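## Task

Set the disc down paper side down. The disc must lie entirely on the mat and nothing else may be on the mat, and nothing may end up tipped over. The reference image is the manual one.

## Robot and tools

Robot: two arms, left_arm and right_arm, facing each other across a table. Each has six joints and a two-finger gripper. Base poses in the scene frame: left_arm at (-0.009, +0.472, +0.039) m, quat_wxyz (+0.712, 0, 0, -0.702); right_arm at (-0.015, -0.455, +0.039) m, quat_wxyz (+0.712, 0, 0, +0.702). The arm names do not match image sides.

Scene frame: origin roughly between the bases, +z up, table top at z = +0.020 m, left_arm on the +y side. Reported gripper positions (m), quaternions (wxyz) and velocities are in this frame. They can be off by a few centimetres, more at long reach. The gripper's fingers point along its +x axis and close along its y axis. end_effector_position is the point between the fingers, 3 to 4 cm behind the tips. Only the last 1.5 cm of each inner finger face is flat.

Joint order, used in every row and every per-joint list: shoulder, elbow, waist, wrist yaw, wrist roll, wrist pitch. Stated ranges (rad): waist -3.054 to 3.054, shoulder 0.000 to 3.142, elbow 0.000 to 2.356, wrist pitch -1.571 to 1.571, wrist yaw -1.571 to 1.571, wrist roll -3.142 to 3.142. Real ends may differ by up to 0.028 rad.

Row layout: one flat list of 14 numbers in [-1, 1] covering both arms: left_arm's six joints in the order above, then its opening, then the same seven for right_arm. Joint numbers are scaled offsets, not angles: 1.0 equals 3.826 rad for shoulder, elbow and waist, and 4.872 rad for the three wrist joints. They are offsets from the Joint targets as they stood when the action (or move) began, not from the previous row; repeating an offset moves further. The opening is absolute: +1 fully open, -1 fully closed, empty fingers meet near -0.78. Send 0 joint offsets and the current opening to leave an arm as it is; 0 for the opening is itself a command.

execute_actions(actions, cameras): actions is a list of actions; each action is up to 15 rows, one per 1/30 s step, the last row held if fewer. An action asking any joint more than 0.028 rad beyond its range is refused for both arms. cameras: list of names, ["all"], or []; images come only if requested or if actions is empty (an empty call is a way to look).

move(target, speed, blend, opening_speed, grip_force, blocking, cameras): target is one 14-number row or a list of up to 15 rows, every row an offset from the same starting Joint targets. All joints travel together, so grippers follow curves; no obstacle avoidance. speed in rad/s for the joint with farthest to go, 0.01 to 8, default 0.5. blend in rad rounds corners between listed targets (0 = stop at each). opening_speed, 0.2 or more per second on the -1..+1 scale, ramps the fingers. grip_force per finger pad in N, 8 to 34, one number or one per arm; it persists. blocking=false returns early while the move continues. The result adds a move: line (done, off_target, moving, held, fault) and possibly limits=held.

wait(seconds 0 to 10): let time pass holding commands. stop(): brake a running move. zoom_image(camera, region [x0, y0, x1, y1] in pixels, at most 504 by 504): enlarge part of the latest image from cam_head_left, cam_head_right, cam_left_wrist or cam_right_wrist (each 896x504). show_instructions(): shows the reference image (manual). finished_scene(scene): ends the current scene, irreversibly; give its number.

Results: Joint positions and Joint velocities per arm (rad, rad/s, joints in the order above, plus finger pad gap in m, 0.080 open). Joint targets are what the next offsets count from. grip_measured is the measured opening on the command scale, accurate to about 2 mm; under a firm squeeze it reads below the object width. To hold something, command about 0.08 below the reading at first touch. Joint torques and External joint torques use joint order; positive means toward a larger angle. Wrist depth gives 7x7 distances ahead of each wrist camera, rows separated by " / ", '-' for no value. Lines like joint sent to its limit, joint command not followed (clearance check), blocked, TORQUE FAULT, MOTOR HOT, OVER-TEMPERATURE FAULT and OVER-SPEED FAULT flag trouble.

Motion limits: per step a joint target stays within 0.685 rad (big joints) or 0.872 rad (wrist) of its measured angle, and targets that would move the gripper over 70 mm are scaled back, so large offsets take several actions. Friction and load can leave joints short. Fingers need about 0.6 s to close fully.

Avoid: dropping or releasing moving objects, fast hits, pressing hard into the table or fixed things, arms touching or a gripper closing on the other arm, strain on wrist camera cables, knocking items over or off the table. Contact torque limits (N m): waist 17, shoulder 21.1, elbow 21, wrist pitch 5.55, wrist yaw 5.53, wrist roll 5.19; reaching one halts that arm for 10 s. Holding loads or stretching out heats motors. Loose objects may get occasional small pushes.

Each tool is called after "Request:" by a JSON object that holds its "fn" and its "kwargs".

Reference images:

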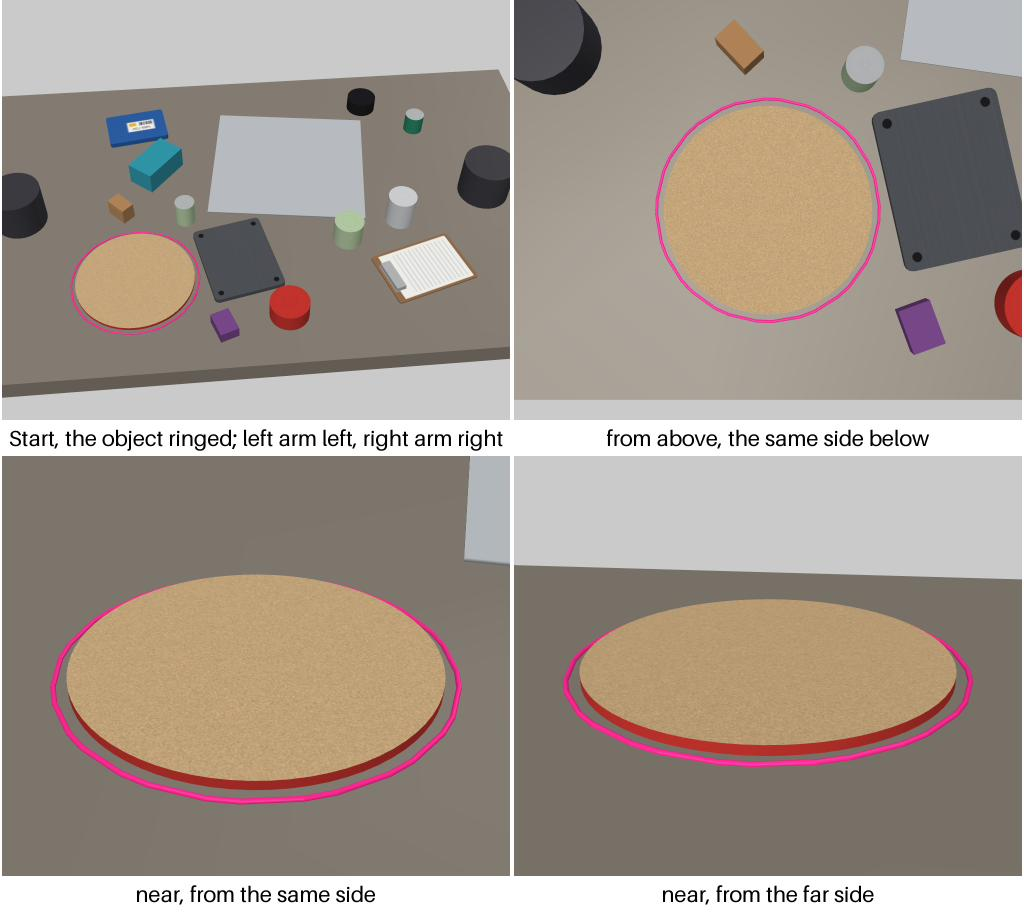

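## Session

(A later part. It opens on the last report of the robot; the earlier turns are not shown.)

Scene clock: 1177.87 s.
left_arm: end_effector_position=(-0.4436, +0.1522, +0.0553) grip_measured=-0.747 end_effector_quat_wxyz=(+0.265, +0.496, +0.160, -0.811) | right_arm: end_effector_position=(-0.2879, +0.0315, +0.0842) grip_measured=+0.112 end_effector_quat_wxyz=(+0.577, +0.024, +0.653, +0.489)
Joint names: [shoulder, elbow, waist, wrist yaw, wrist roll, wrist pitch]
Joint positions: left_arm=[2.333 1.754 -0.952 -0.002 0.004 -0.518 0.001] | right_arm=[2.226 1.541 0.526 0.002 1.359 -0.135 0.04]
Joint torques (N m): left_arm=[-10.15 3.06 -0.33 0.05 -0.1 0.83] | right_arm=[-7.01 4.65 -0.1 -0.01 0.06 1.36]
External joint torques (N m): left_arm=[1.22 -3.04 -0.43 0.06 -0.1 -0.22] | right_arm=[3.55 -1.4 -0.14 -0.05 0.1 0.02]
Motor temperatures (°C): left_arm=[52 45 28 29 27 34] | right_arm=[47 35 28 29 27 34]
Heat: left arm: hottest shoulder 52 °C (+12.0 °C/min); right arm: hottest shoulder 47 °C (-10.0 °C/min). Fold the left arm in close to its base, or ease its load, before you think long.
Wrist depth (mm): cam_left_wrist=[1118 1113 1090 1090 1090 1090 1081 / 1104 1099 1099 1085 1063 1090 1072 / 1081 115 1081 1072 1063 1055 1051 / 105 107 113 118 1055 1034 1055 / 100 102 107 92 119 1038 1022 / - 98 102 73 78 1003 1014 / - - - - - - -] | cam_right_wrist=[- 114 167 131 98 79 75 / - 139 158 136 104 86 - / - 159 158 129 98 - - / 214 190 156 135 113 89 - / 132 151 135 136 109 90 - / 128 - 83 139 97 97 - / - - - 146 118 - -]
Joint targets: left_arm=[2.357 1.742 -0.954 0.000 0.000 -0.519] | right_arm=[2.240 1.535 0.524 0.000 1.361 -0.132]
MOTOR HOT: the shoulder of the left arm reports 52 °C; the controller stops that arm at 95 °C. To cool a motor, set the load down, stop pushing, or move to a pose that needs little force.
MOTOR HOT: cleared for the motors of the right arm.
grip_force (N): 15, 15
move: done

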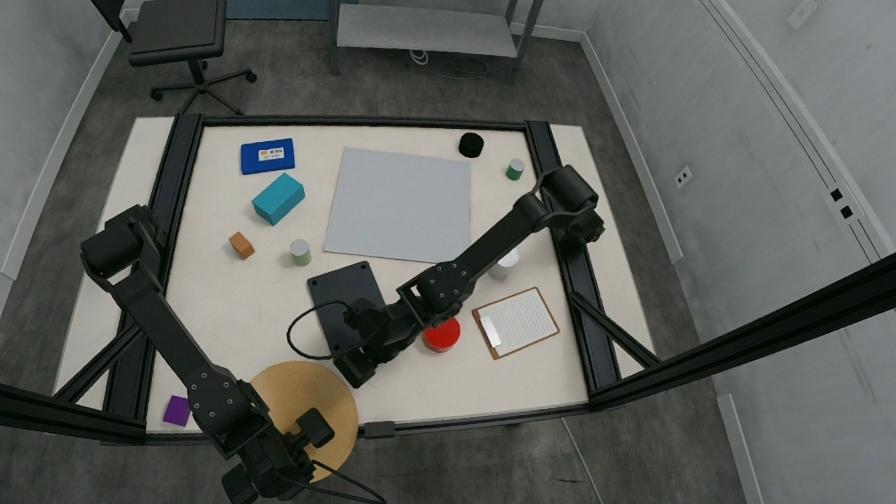

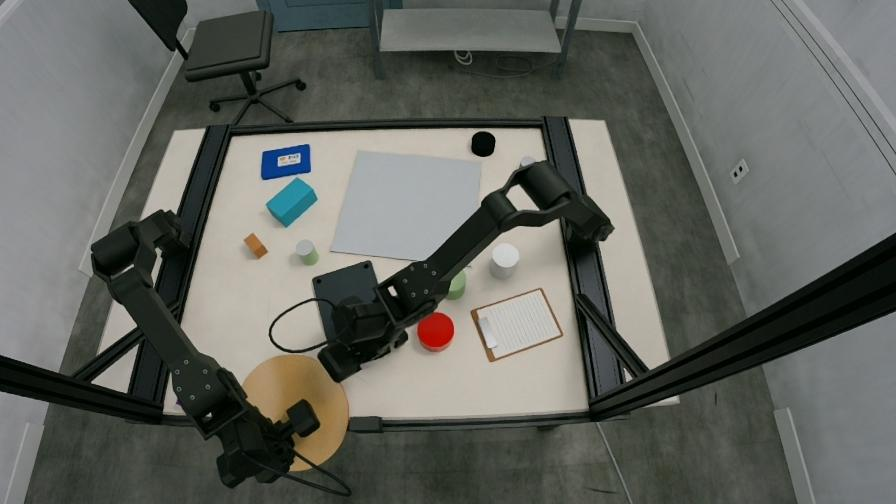

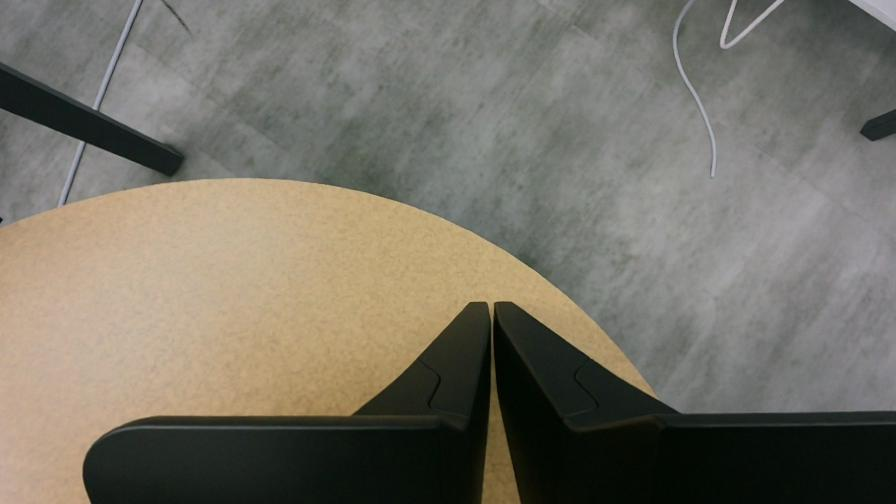

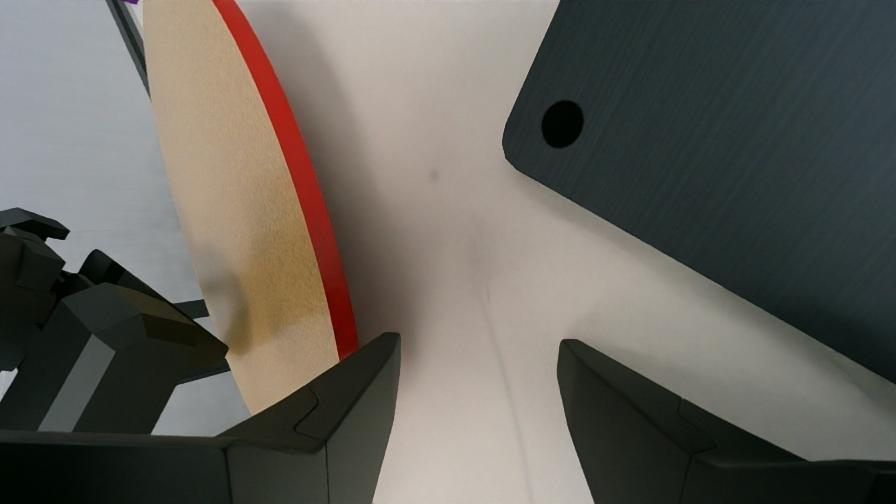

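Request:
{"fn": "move", "kwargs": {"target": [[0, 0, 0, 0, 0, 0, -0.75, -0.00444, 0.00379, 0, 0, -0.01067, -0.00661, 0.11], [0, 0, 0, 0, 0, 0, -0.75, 0.03262, 0.06861, 0, 0, -0.01067, -0.02843, 0.11]], "speed": [0.3, 0.25], "cameras": ["cam_right_wrist", "cam_head_left"]}}

Scene clock: 1385.13 s.
left_arm: end_effector_position=(-0.4458, +0.1553, +0.0543) grip_measured=-0.747 end_effector_quat_wxyz=(+0.261, +0.497, +0.160, -0.812) | right_arm: end_effector_position=(-0.3034, +0.0613, +0.0886) grip_measured=+0.112 end_effector_quat_wxyz=(+0.580, +0.005, +0.643, +0.500)
Joint names: [shoulder, elbow, waist, wrist yaw, wrist roll, wrist pitch]
Joint positions: left_arm=[2.335 1.753 -0.958 0.003 0.004 -0.516 0.001] | right_arm=[2.349 1.785 0.524 0.002 1.311 -0.27 0.04]
Joint torques (N m): left_arm=[-10.48 3.14 0.35 -0.07 -0.1 0.71] | right_arm=[-7.7 6.78 0.07 0 -0.07 1.09]
External joint torques (N m): left_arm=[0.87 -2.95 0.28 -0.08 -0.11 -0.34] | right_arm=[3.83 0.5 -0.02 -0.04 -0.04 -0.22]
Motor temperatures (°C): left_arm=[56 40 28 29 27 35] | right_arm=[45 32 28 29 27 39]
Heat: left arm: hottest shoulder 56 °C (+1.0 °C/min); right arm: hottest shoulder 45 °C (+0.0 °C/min). Fold the left arm in close to its base, or ease its load, before you think long.
Wrist depth (mm): cam_left_wrist=[1127 1108 1090 1085 1104 1085 1081 / 1072 1104 1104 1077 1072 1063 1068 / 1104 113 119 126 1063 1059 1059 / 104 107 113 119 125 1059 1034 / 99 101 107 92 118 1014 1034 / - 97 102 73 78 119 1014 / - - - - - - -] | cam_right_wrist=[1324 143 169 134 108 94 77 / - 164 153 135 111 89 - / - 168 132 132 115 87 - / - 209 146 137 116 92 - / 149 173 131 138 114 - - / 116 123 83 139 97 - 84 / - - - 137 121 - 85]
Joint targets: left_arm=[2.357 1.742 -0.954 0.000 0.000 -0.519] | right_arm=[2.365 1.797 0.524 0.000 1.309 -0.271]
MOTOR HOT: still on. The shoulder of the left arm reports 56 °C.
grip_force (N): 15, 15
move: done
Images, in order (width x height): cam_head_left 896x504, cam_right_wrist 896x504.

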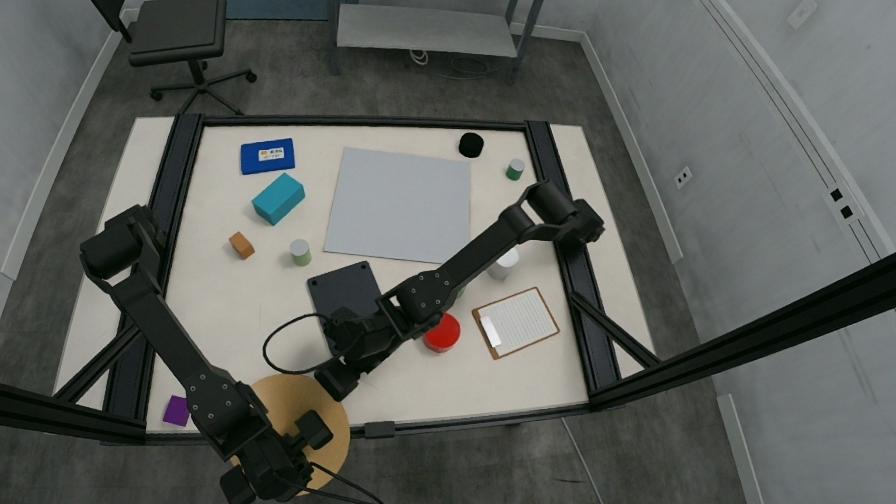

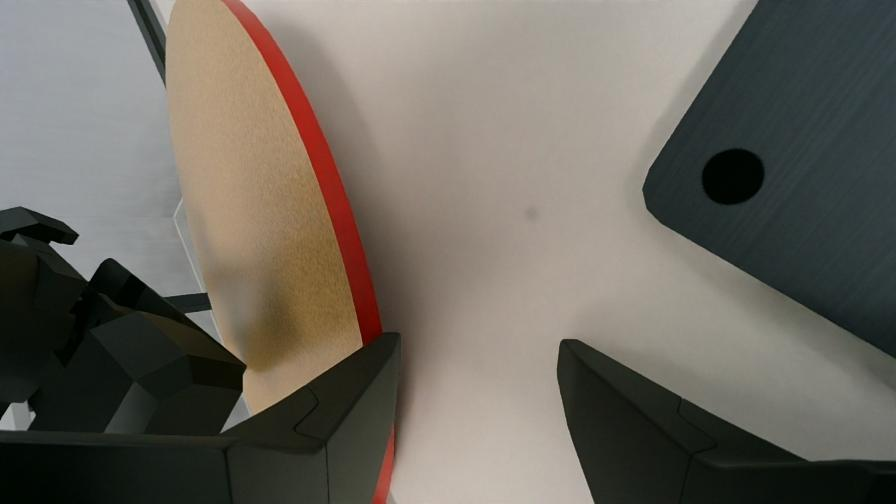

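Request:
{"fn": "move", "kwargs": {"target": [[0, 0, 0, 0, 0, 0, -0.75, -0.03711, -0.06469, 0, 0, 0, 0.02192, 0.11], [-0.00907, 0.01208, 0, 0, 0, -0.01671, -0.75, -0.0719, -0.054, 0, 0, 0, -0.01379, 0.11]], "speed": [0.3, 0.06], "cameras": ["all"]}}

Scene clock: 1457.53 s.
left_arm: end_effector_position=(-0.4386, +0.1605, +0.0549) grip_measured=-0.747 end_effector_quat_wxyz=(+0.257, +0.519, +0.168, -0.798) | right_arm: end_effector_position=(-0.2777, +0.0153, +0.1314) grip_measured=+0.112 end_effector_quat_wxyz=(+0.585, -0.007, +0.645, +0.492)
Joint names: [shoulder, elbow, waist, wrist yaw, wrist roll, wrist pitch]
Joint positions: left_arm=[2.336 1.779 -0.958 0.003 0.004 -0.597 0.001] | right_arm=[2.108 1.58 0.524 0.002 1.311 -0.337 0.04]
Joint torques (N m): left_arm=[-14.91 5.19 0.33 -0.07 -0.1 0.65] | right_arm=[-9.95 6.85 0.08 -0.01 -0.07 1.03]
External joint torques (N m): left_arm=[-3.53 -0.89 0.44 -0.09 -0.1 -0.32] | right_arm=[0.18 0.52 0.01 -0.05 -0.04 -0.27]
Heat: left arm: hottest shoulder 54 °C (+0.0 °C/min); right arm: hottest shoulder 49 °C (+3.0 °C/min). Fold the left arm in close to its base, or ease its load, before you think long.
Wrist depth (mm): cam_left_wrist=[1077 1051 1046 1059 1030 1072 1018 / 1072 1085 1072 1055 1068 1059 1018 / - 112 117 125 1059 1042 1042 / 102 106 112 118 125 1042 1018 / - 101 106 92 119 128 1034 / - 97 101 72 78 121 1038 / - - - - - - -] | cam_right_wrist=[- 271 230 184 155 - - / 1432 - 213 186 150 126 110 / 194 - 214 189 166 127 109 / 188 184 197 192 156 133 113 / 191 174 219 193 157 135 113 / 201 172 82 190 91 135 121 / - - - 193 - - 121]
Joint targets: left_arm=[2.323 1.788 -0.954 0.000 0.000 -0.600] | right_arm=[2.090 1.590 0.524 0.000 1.309 -0.338]
MOTOR HOT: still on. The shoulder of the left arm reports 54 °C.
grip_force (N): 15, 15
move: done

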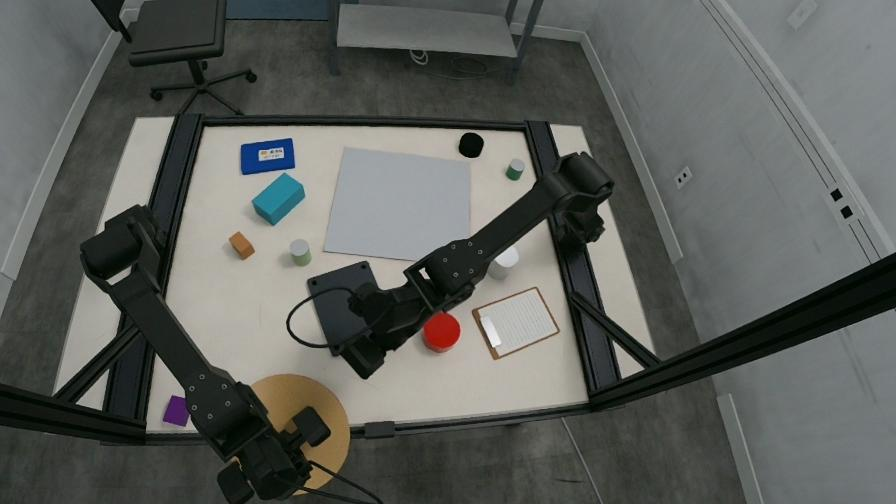

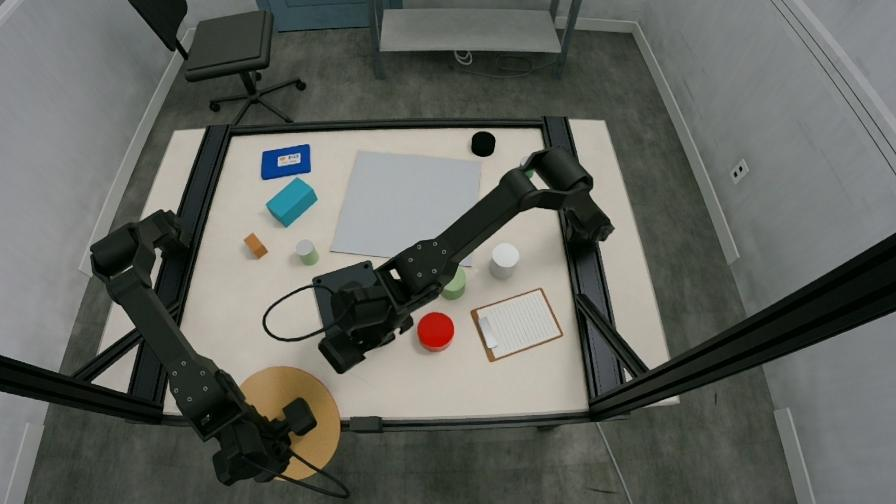

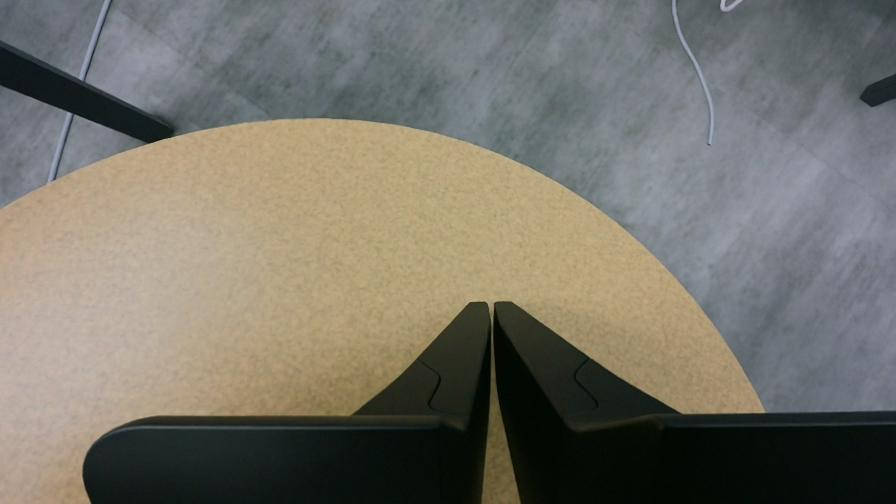

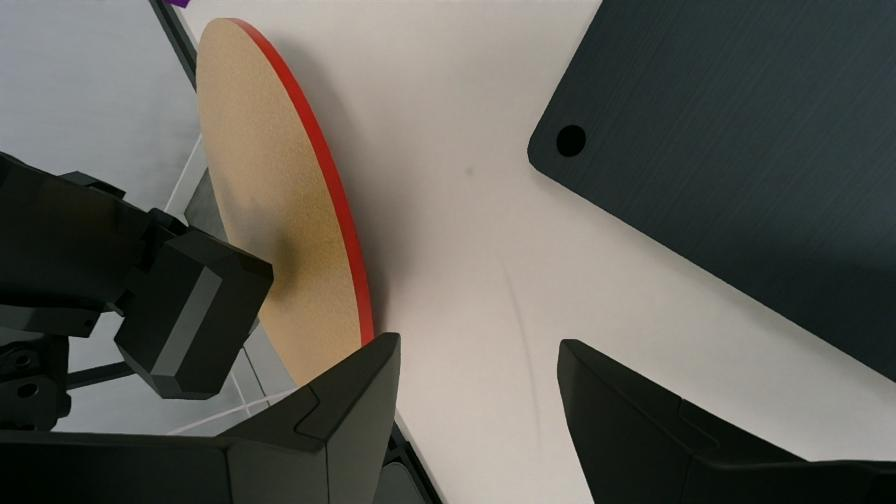

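Request:
{"fn": "move", "kwargs": {"target": [[-0.00465, 0.00847, 0, 0, 0, -0.01018, -0.75, 0, 0, 0, 0, 0, 0, 0.11], [-0.00938, 0.02156, 0, 0, 0, -0.0242, -0.75, 0, 0, 0, 0, 0, 0, 0.11]], "speed": [0.06, 0.08], "blend": [0.01, 0], "cameras": ["cam_head_left", "cam_left_wrist", "cam_right_wrist"]}}

Scene clock: 1470.30 s.
left_arm: end_effector_position=(-0.4375, +0.1605, +0.0850) grip_measured=-0.747 end_effector_quat_wxyz=(+0.256, +0.524, +0.169, -0.794) | right_arm: end_effector_position=(-0.2777, +0.0153, +0.1314) grip_measured=+0.112 end_effector_quat_wxyz=(+0.585, -0.007, +0.645, +0.492)
Joint names: [shoulder, elbow, waist, wrist yaw, wrist roll, wrist pitch]
Joint positions: left_arm=[2.308 1.859 -0.957 0.003 0.004 -0.718 0.001] | right_arm=[2.108 1.58 0.524 0.002 1.311 -0.337 0.04]
Joint torques (N m): left_arm=[-15.98 5.55 0.11 -0.07 -0.1 0.77] | right_arm=[-9.95 6.75 0.08 0 -0.07 1.03]
External joint torques (N m): left_arm=[-4.67 -0.66 0.11 -0.08 -0.11 -0.2] | right_arm=[0.08 0.55 0.08 -0.05 -0.04 -0.23]
Motor temperatures (°C): left_arm=[60 43 28 29 27 33] | right_arm=[52 35 28 29 27 38]
Heat: left arm: hottest shoulder 60 °C (+7.1 °C/min); right arm: hottest shoulder 52 °C (+5.1 °C/min). Heating fast: the left arm's shoulder motor: a push or a pull is the cause, and it goes on while you think. Ease it with your next call, before anything else. Fold the right arm in close to its base, or ease its load, before you think long.
Wrist depth (mm): cam_left_wrist=[1090 1099 1094 1081 1072 1085 1059 / 1081 1085 1085 1094 1094 1059 1068 / 1063 125 124 124 123 1081 1068 / 125 125 124 124 123 1081 1051 / - 124 124 101 123 123 1072 / 125 124 124 73 78 122 1059 / - - - - - - -] | cam_right_wrist=[- 289 222 185 151 - 110 / - - 235 187 147 129 109 / - - 229 189 152 127 109 / 176 204 230 191 152 137 112 / 144 156 220 193 157 135 112 / 147 161 82 190 91 135 121 / - - - 193 176 - 121]
Joint targets: left_arm=[2.287 1.870 -0.954 0.000 0.000 -0.718] | right_arm=[2.090 1.590 0.524 0.000 1.309 -0.338]
MOTOR HOT: the shoulder of the right arm reports 52 °C; the controller stops that arm at 95 °C. To cool a motor, set the load down, stop pushing, or move to a pose that needs little force.
MOTOR HOT: still on. The shoulder of the left arm reports 60 °C.
grip_force (N): 15, 15
move: done
Images, in order (width x height): cam_head_left 896x504, cam_left_wrist 896x504, cam_right_wrist 896x504.

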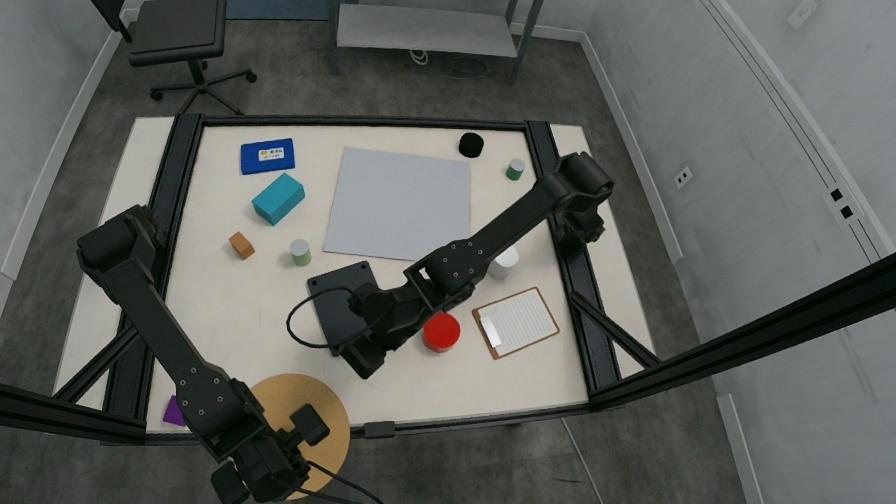

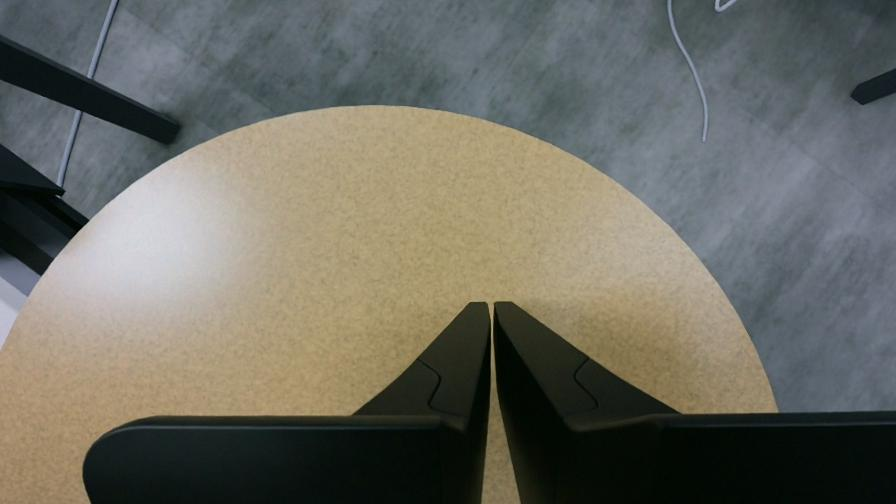

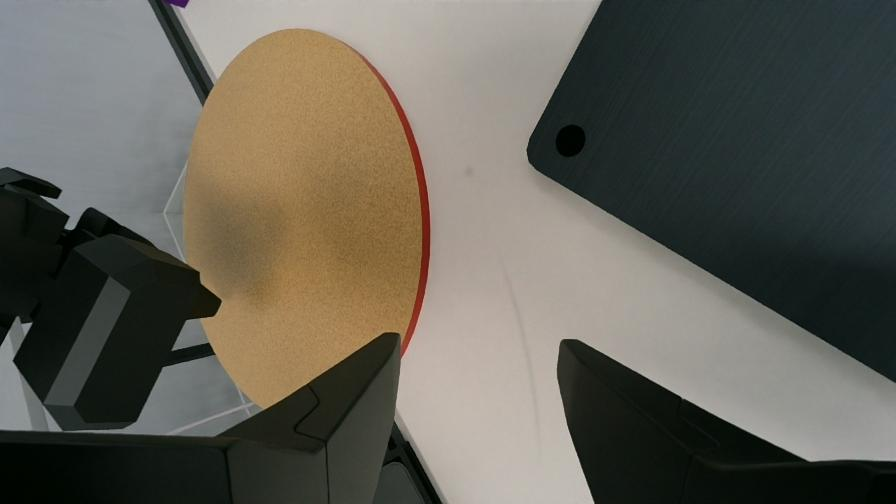

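Request:
{"fn": "move", "kwargs": {"target": [[-0.03816, -0.05753, 0.01725, 0, 0, -0.0205, -0.75, -0.065, 0, 0, 0, 0, 0, 0.11], [-0.02125, -0.08495, 0.01725, 0, 0, 0.01433, -0.75, -0.065, 0, 0, 0, 0, 0, 0.11], [-0.04294, -0.12081, 0.02925, 0, 0, 0.02543, -0.75, -0.065, 0, 0, 0, 0, 0, 0.11], [-0.06184, -0.09417, 0.02925, 0, 0, -0.01032, -0.75, -0.065, 0, 0, 0, 0, 0, 0.11]], "speed": [0.5, 0.3, 0.15, 0.3], "cameras": ["cam_head_left", "cam_left_wrist"]}}

Scene clock: 1537.90 s.
left_arm: end_effector_position=(-0.3305, +0.1782, +0.0816) grip_measured=-0.747 end_effector_quat_wxyz=(+0.282, +0.577, +0.223, -0.733) | right_arm: end_effector_position=(-0.2709, +0.0032, +0.2665) grip_measured=+0.112 end_effector_quat_wxyz=(+0.540, +0.091, +0.621, +0.561)
Joint names: [shoulder, elbow, waist, wrist yaw, wrist roll, wrist pitch]
Joint positions: left_arm=[2.067 1.5 -0.845 0.003 0.004 -0.768 0.001] | right_arm=[1.85 1.585 0.524 0.002 1.311 -0.339 0.04]
Joint torques (N m): left_arm=[-13.13 5.04 0.28 -0.07 -0.1 0.5] | right_arm=[-7.91 6.56 0.09 -0.01 -0.08 1.46]
External joint torques (N m): left_arm=[-3.83 -0.67 0.24 -0.08 -0.1 -0.2] | right_arm=[0.97 -0.23 0.19 -0.06 -0.04 -0.08]
Motor temperatures (°C): left_arm=[82 47 28 29 27 33] | right_arm=[55 35 28 29 27 38]
Heat: left arm: hottest shoulder 82 °C (+17.0 °C/min); right arm: hottest shoulder 55 °C (+2.0 °C/min). Fold the left arm in close to its base, or ease its load, before you think long. Fold the right arm in close to its base, or ease its load, before you think long.
Wrist depth (mm): cam_left_wrist=[- 113 112 112 112 111 - / 116 115 114 114 114 114 114 / 118 118 118 117 117 117 116 / 120 121 120 120 120 119 119 / - 124 123 121 122 122 122 / 133 - 125 73 78 124 125 / - - - - - - -] | cam_right_wrist=[- 155 193 417 334 275 224 / - 186 207 243 221 271 215 / - 189 209 242 217 272 211 / 1838 188 205 373 299 261 211 / 1466 1710 1610 1579 321 259 215 / - - 82 1511 88 250 215 / - - - 1407 - - 213]
Joint targets: left_arm=[2.050 1.510 -0.842 0.000 0.000 -0.768] | right_arm=[1.841 1.590 0.524 0.000 1.309 -0.338]
MOTOR HOT: still on. The shoulder of the left arm reports 82 °C.
MOTOR HOT: still on. The shoulder of the right arm reports 55 °C.
grip_force (N): 15, 15
move: done
Images, in order (width x height): cam_head_left 896x504, cam_left_wrist 896x504.

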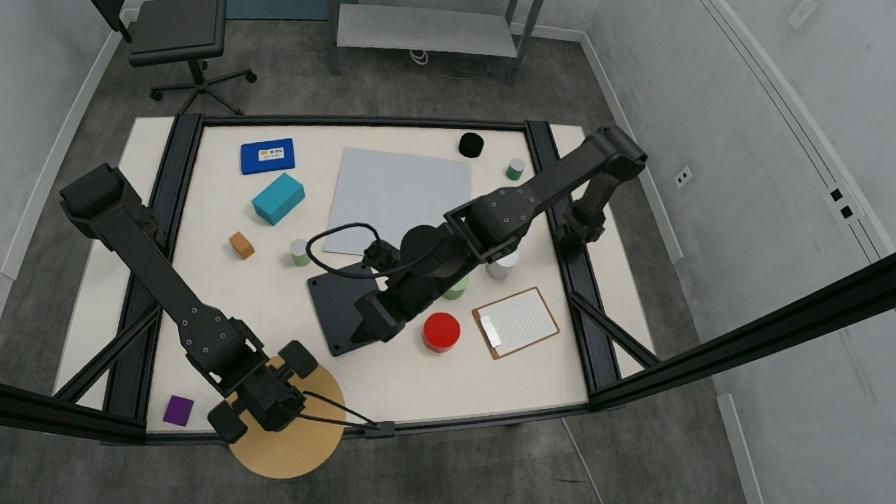

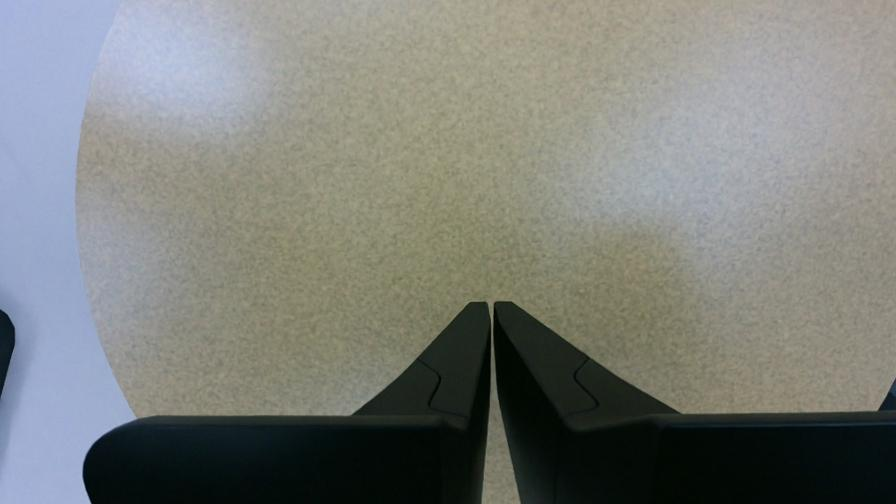

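Request:
{"fn": "move", "kwargs": {"target": [-0.12676, -0.03633, -0.01516, 0, 0, -0.125, -0.75, -0.0784, -0.05724, 0, 0, 0, -0.0821, 0.11], "speed": 0.7, "cameras": ["cam_head_left", "cam_left_wrist", "cam_right_wrist"]}}

Scene clock: 1544.13 s.
left_arm: end_effector_position=(-0.2198, +0.2986, +0.1997) grip_measured=-0.747 end_effector_quat_wxyz=(+0.236, +0.666, +0.238, -0.666) | right_arm: end_effector_position=(-0.2104, -0.1048, +0.2500) grip_measured=+0.112 end_effector_quat_wxyz=(+0.592, -0.024, +0.648, +0.478)
Joint names: [shoulder, elbow, waist, wrist yaw, wrist roll, wrist pitch]
Joint positions: left_arm=[1.575 1.38 -0.897 0.002 0.004 -1.376 0.001] | right_arm=[1.554 1.378 0.524 0.002 1.311 -0.737 0.04]
Joint torques (N m): left_arm=[-7.93 3.09 -0.45 -0.07 -0.1 0.03] | right_arm=[-6.33 5.06 0.07 -0.01 -0.07 0.98]
External joint torques (N m): left_arm=[-2.21 -2.6 -0.41 -0.08 -0.1 -0.31] | right_arm=[0.06 -1.48 0.08 -0.04 -0.04 -0.3]
Motor temperatures (°C): left_arm=[80 47 28 29 27 33] | right_arm=[54 35 28 29 27 38]
Heat: left arm: hottest shoulder 80 °C (+11.2 °C/min); right arm: hottest shoulder 54 °C (+0.0 °C/min). Fold the left arm in close to its base, or ease its load, before you think long. Fold the right arm in close to its base, or ease its load, before you think long.
Wrist depth (mm): cam_left_wrist=[216 217 215 217 216 214 211 / 230 229 230 229 227 230 225 / 241 243 - 241 241 239 224 / 256 - 260 253 255 251 231 / 271 280 273 92 268 252 257 / - 284 - 73 78 258 258 / - - - - - - -] | cam_right_wrist=[- 431 - 334 - 232 209 / - - - 334 256 239 210 / - 2142 - 358 271 242 213 / 1109 2036 1785 344 283 242 218 / 1151 1909 1520 336 287 224 220 / 1026 1759 82 316 88 219 219 / - - - 1493 - - -]
Joint targets: left_arm=[1.565 1.371 -0.900 0.000 0.000 -1.377] | right_arm=[1.541 1.371 0.524 0.000 1.309 -0.738]
MOTOR HOT: still on. The shoulder of the left arm reports 80 °C.
MOTOR HOT: still on. The shoulder of the right arm reports 54 °C.
grip_force (N): 15, 15
move: done
Images, in order (width x height): cam_head_left 896x504, cam_left_wrist 896x504, cam_right_wrist 896x504.

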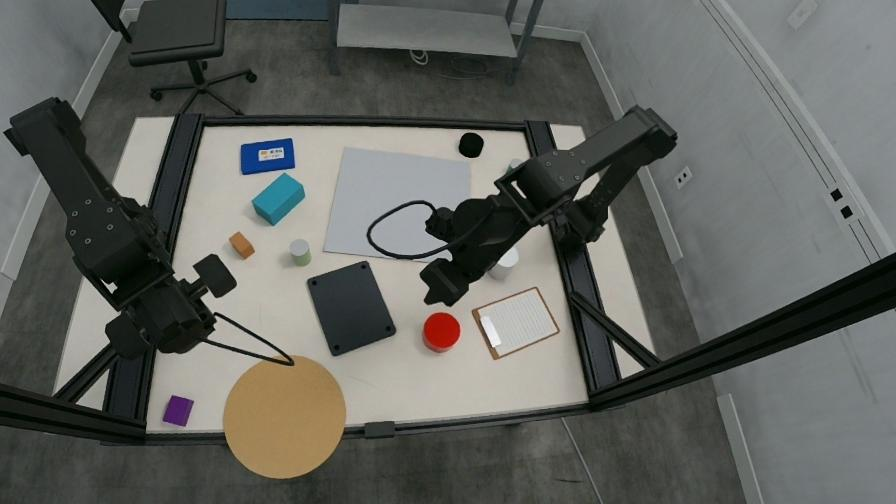

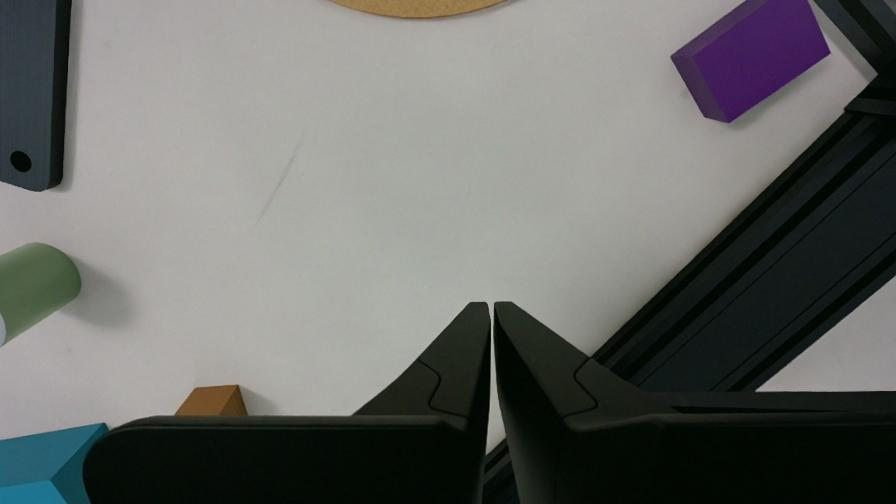

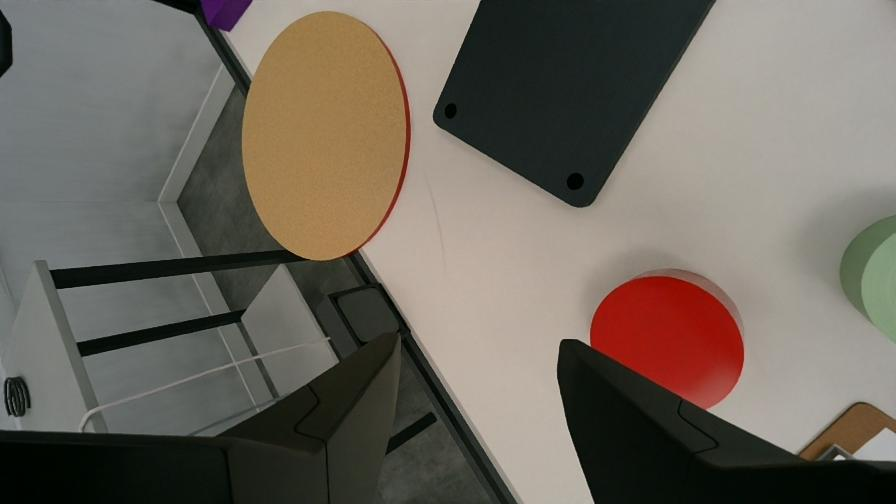

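Request:
{"fn": "move", "kwargs": {"target": [-0.08, 0.0, 0, 0, 0, -0.06, -0.75, 0, 0, -0.0066, 0, 0, 0, 0.11], "speed": 0.6}}

Request:
{"fn": "wait", "kwargs": {"seconds": 10}}

the call would take left_arm's wrist pitch more than 0.028 radians past the lower end of its range (-1.571 radians), so nothing of the call was run. Give that joint a number nearer 0 in that row, or first move the joint away from that end.
Scene clock: 1592.80 s.
left_arm: end_effector_position=(-0.2197, +0.2987, +0.1997) grip_measured=-0.747 end_effector_quat_wxyz=(+0.236, +0.666, +0.238, -0.666) | right_arm: end_effector_position=(-0.2104, -0.1048, +0.2500) grip_measured=+0.112 end_effector_quat_wxyz=(+0.592, -0.024, +0.648, +0.478)
Joint names: [shoulder, elbow, waist, wrist yaw, wrist roll, wrist pitch]
Joint positions: left_arm=[1.575 1.38 -0.897 0.002 0.004 -1.376 0.001] | right_arm=[1.554 1.378 0.524 0.002 1.311 -0.737 0.04]
Joint torques (N m): left_arm=[-7.93 3.08 -0.36 -0.06 -0.1 0.04] | right_arm=[-6.34 5.07 0.08 -0.01 -0.07 0.97]
External joint torques (N m): left_arm=[-2.29 -2.55 -0.36 -0.07 -0.1 -0.3] | right_arm=[0.02 -1.39 0.1 -0.05 -0.04 -0.27]
Motor temperatures (°C): left_arm=[64 41 28 29 27 31] | right_arm=[50 34 28 29 27 37]
Heat: left arm: hottest shoulder 64 °C (-20.1 °C/min); right arm: hottest shoulder 50 °C (-7.0 °C/min). Fold the left arm in close to its base, or ease its load, before you think long. Fold the right arm in close to its base, or ease its load, before you think long.
Joint targets: left_arm=[1.565 1.371 -0.900 0.000 0.000 -1.378] | right_arm=[1.541 1.371 0.524 0.000 1.309 -0.738]
Tool commands: left_gripper/opening=-0.75 right_gripper/opening=+0.11
MOTOR HOT: still on. The shoulder of the left arm reports 64 °C.
MOTOR HOT: still on. The shoulder of the right arm reports 50 °C.
grip_force (N): 15, 15

not run: a call was refused earlier in this reply.

Request:
{"fn": "move", "kwargs": {"target": [[0.17896, 0.10353, -0.01325, 0, 0, 0.14904, -0.75, 0.13361, 0.04242, -0.00648, 0, 0.01047, 0.08602, 0.11], [0.19357, 0.08055, -0.01325, 0, 0, 0.17855, -0.75, 0.13361, 0.04242, -0.00648, 0, 0.01047, 0.08602, 0.11]], "speed": [0.8, 0.15], "blend": [0.03, 0], "cameras": ["cam_head_left", "cam_left_wrist", "cam_right_wrist"]}}

Scene clock: 1615.17 s.
left_arm: end_effector_position=(-0.4347, +0.1575, +0.0643) grip_measured=-0.747 end_effector_quat_wxyz=(+0.265, +0.494, +0.161, -0.812) | right_arm: end_effector_position=(-0.2623, +0.0117, +0.1454) grip_measured=+0.112 end_effector_quat_wxyz=(+0.587, +0.023, +0.654, +0.477)
Joint names: [shoulder, elbow, waist, wrist yaw, wrist roll, wrist pitch]
Joint positions: left_arm=[2.278 1.693 -0.949 0.002 0.004 -0.508 0.001] | right_arm=[2.043 1.524 0.502 0.002 1.358 -0.322 0.04]
Joint torques (N m): left_arm=[-9.45 2.86 -0.25 -0.07 -0.1 0.91] | right_arm=[-6.84 6.71 -0.18 -0.01 0.07 1.38]
External joint torques (N m): left_arm=[1.62 -3.27 -0.25 -0.08 -0.11 -0.16] | right_arm=[2.8 0.44 -0.2 -0.05 0.1 0.09]
Motor temperatures (°C): left_arm=[61 41 28 29 27 31] | right_arm=[49 34 28 29 27 37]
Heat: left arm: hottest shoulder 61 °C (-13.2 °C/min); right arm: hottest shoulder 49 °C (-3.0 °C/min). Fold the left arm in close to its base, or ease its load, before you think long. Fold the right arm in close to its base, or ease its load, before you think long.
Wrist depth (mm): cam_left_wrist=[1132 1108 1099 1099 1077 1108 1113 / 900 1123 1113 1113 1104 1072 1108 / 1090 1068 1081 1068 1068 1055 1059 / 134 1026 113 1068 1072 1022 1055 / 106 107 110 92 1038 1046 1059 / - 105 107 73 78 1022 1018 / - - - - - - -] | cam_right_wrist=[- 317 238 203 177 135 116 / - 287 234 200 166 132 119 / - 2123 251 196 163 136 123 / 199 218 241 200 179 137 121 / 200 188 246 206 176 153 123 / 195 182 82 210 96 150 129 / - - - 209 - - 132]
Joint targets: left_arm=[2.306 1.679 -0.951 0.000 0.000 -0.507] | right_arm=[2.052 1.534 0.499 0.000 1.360 -0.319]
MOTOR HOT: still on. The shoulder of the left arm reports 61 °C.
MOTOR HOT: still on. The shoulder of the right arm reports 49 °C.
grip_force (N): 15, 15
move: done
Images, in order (width x height): cam_head_left 896x504, cam_left_wrist 896x504, cam_right_wrist 896x504.

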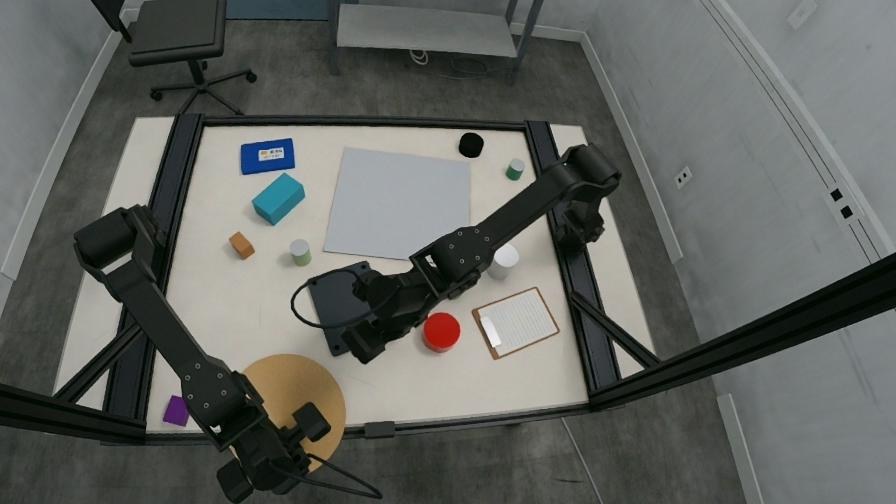

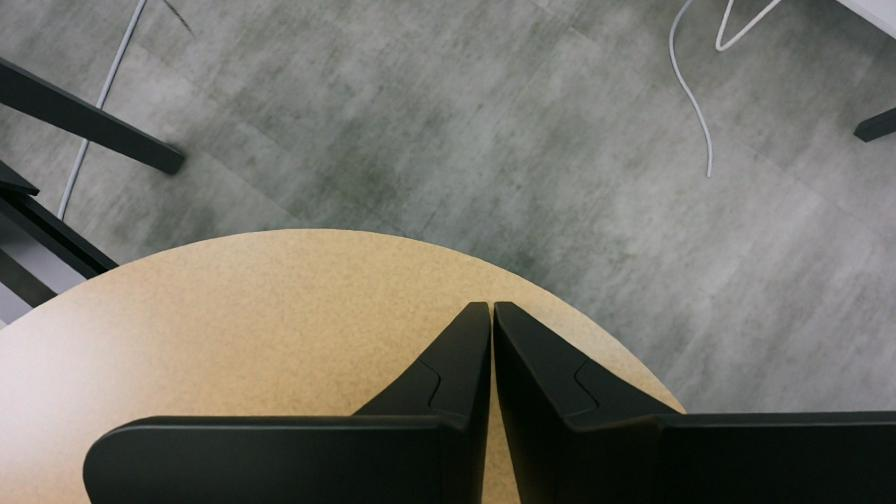

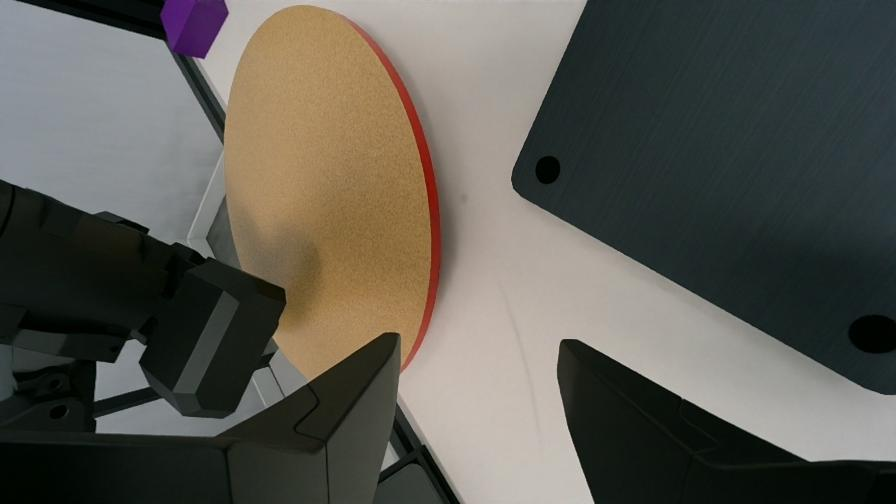

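Request:
{"fn": "move", "kwargs": {"target": [0.0015, -0.0016, 0, 0, 0, 0.00232, -0.75, 0.07135, 0.04992, 0.00105, 0, 0, 0.01603, 0.11], "speed": 0.3, "cameras": ["cam_head_left", "cam_left_wrist", "cam_right_wrist"]}}

Scene clock: 1695.10 s.
left_arm: end_effector_position=(-0.4354, +0.1572, +0.0618) grip_measured=-0.747 end_effector_quat_wxyz=(+0.266, +0.492, +0.161, -0.813) | right_arm: end_effector_position=(-0.2867, +0.0578, +0.0873) grip_measured=+0.112 end_effector_quat_wxyz=(+0.586, +0.024, +0.654, +0.477)
Joint names: [shoulder, elbow, waist, wrist yaw, wrist roll, wrist pitch]
Joint positions: left_arm=[2.282 1.687 -0.949 0.002 0.004 -0.493 0.001] | right_arm=[2.311 1.715 0.502 0.002 1.358 -0.244 0.04]
Joint torques (N m): left_arm=[-9.22 2.85 -0.3 -0.07 -0.1 0.7] | right_arm=[-7.61 6.56 0.22 0.01 0.07 1.37]
External joint torques (N m): left_arm=[1.85 -3.26 -0.21 -0.08 -0.1 -0.38] | right_arm=[3.62 0.35 0.3 -0.05 0.1 0.05]
Motor temperatures (°C): left_arm=[57 39 28 29 27 32] | right_arm=[49 35 28 29 27 37]
Heat: left arm: hottest shoulder 57 °C (-1.0 °C/min); right arm: hottest shoulder 49 °C (+0.0 °C/min). Fold the left arm in close to its base, or ease its load, before you think long. Fold the right arm in close to its base, or ease its load, before you think long.
Wrist depth (mm): cam_left_wrist=[1137 1113 1127 1118 1094 1059 1077 / 1085 1137 1085 1099 1099 1094 1077 / 1077 1099 1094 1077 1081 1081 1063 / 1085 111 114 1077 1063 1077 1059 / 104 106 109 92 1063 1038 1038 / - 103 105 73 78 1038 1038 / - - - - - - -] | cam_right_wrist=[- 173 127 131 108 - 76 / - 168 123 136 110 87 - / - 188 128 127 113 88 - / 1785 204 139 129 109 89 - / 174 215 133 134 113 - - / 118 138 83 132 97 - - / - - - 141 122 - 84]
Joint targets: left_arm=[2.311 1.673 -0.951 0.000 0.000 -0.496] | right_arm=[2.325 1.725 0.503 0.000 1.360 -0.241]
MOTOR HOT: still on. The shoulder of the left arm reports 57 °C.
MOTOR HOT: still on. The shoulder of the right arm reports 49 °C.
grip_force (N): 15, 15
move: done
Images, in order (width x height): cam_head_left 896x504, cam_left_wrist 896x504, cam_right_wrist 896x504.

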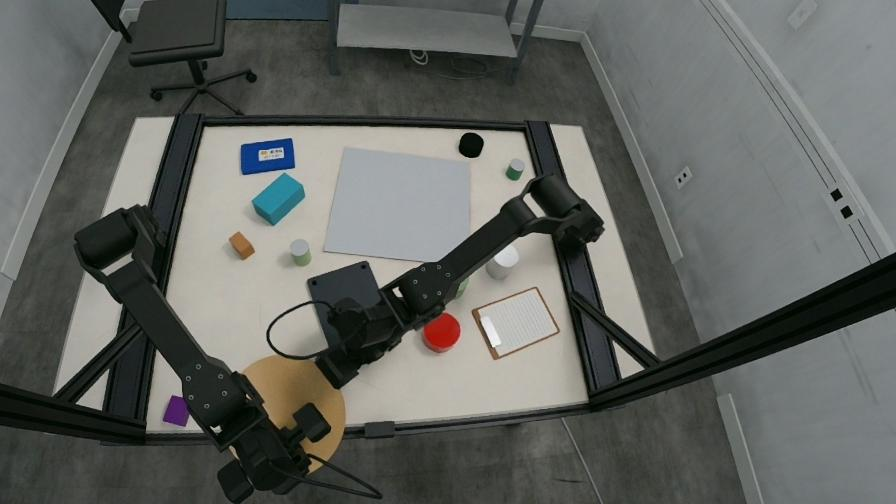

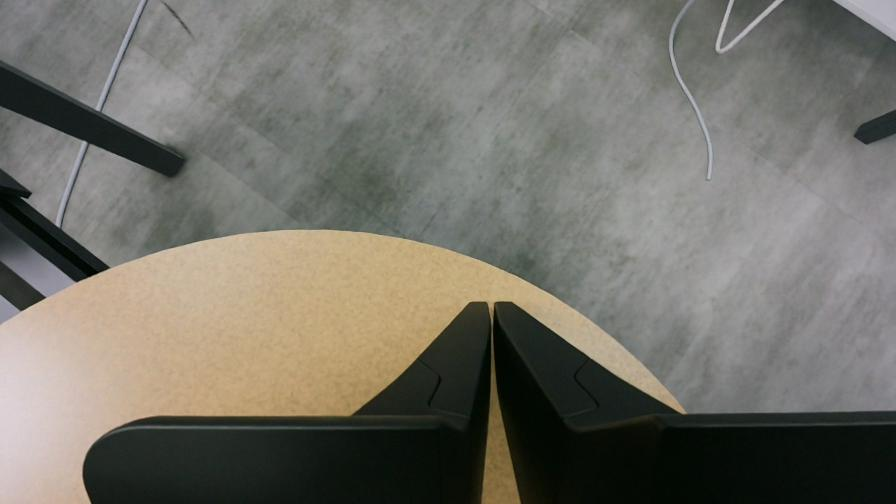

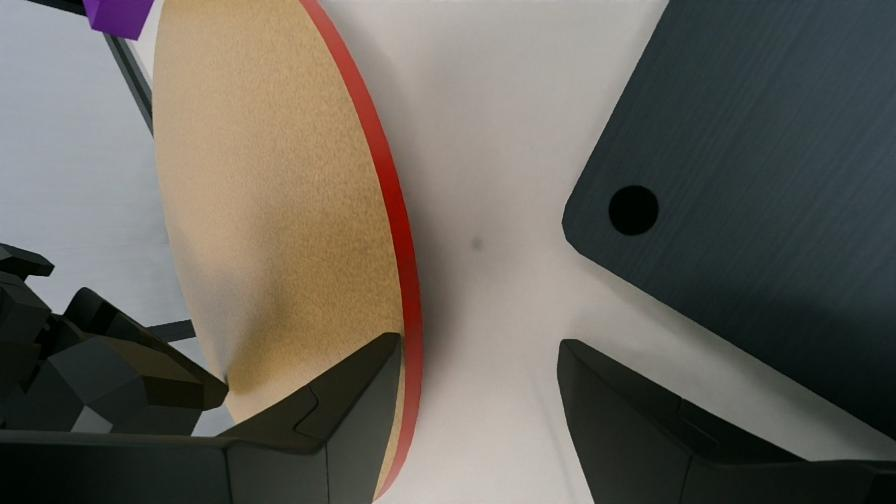

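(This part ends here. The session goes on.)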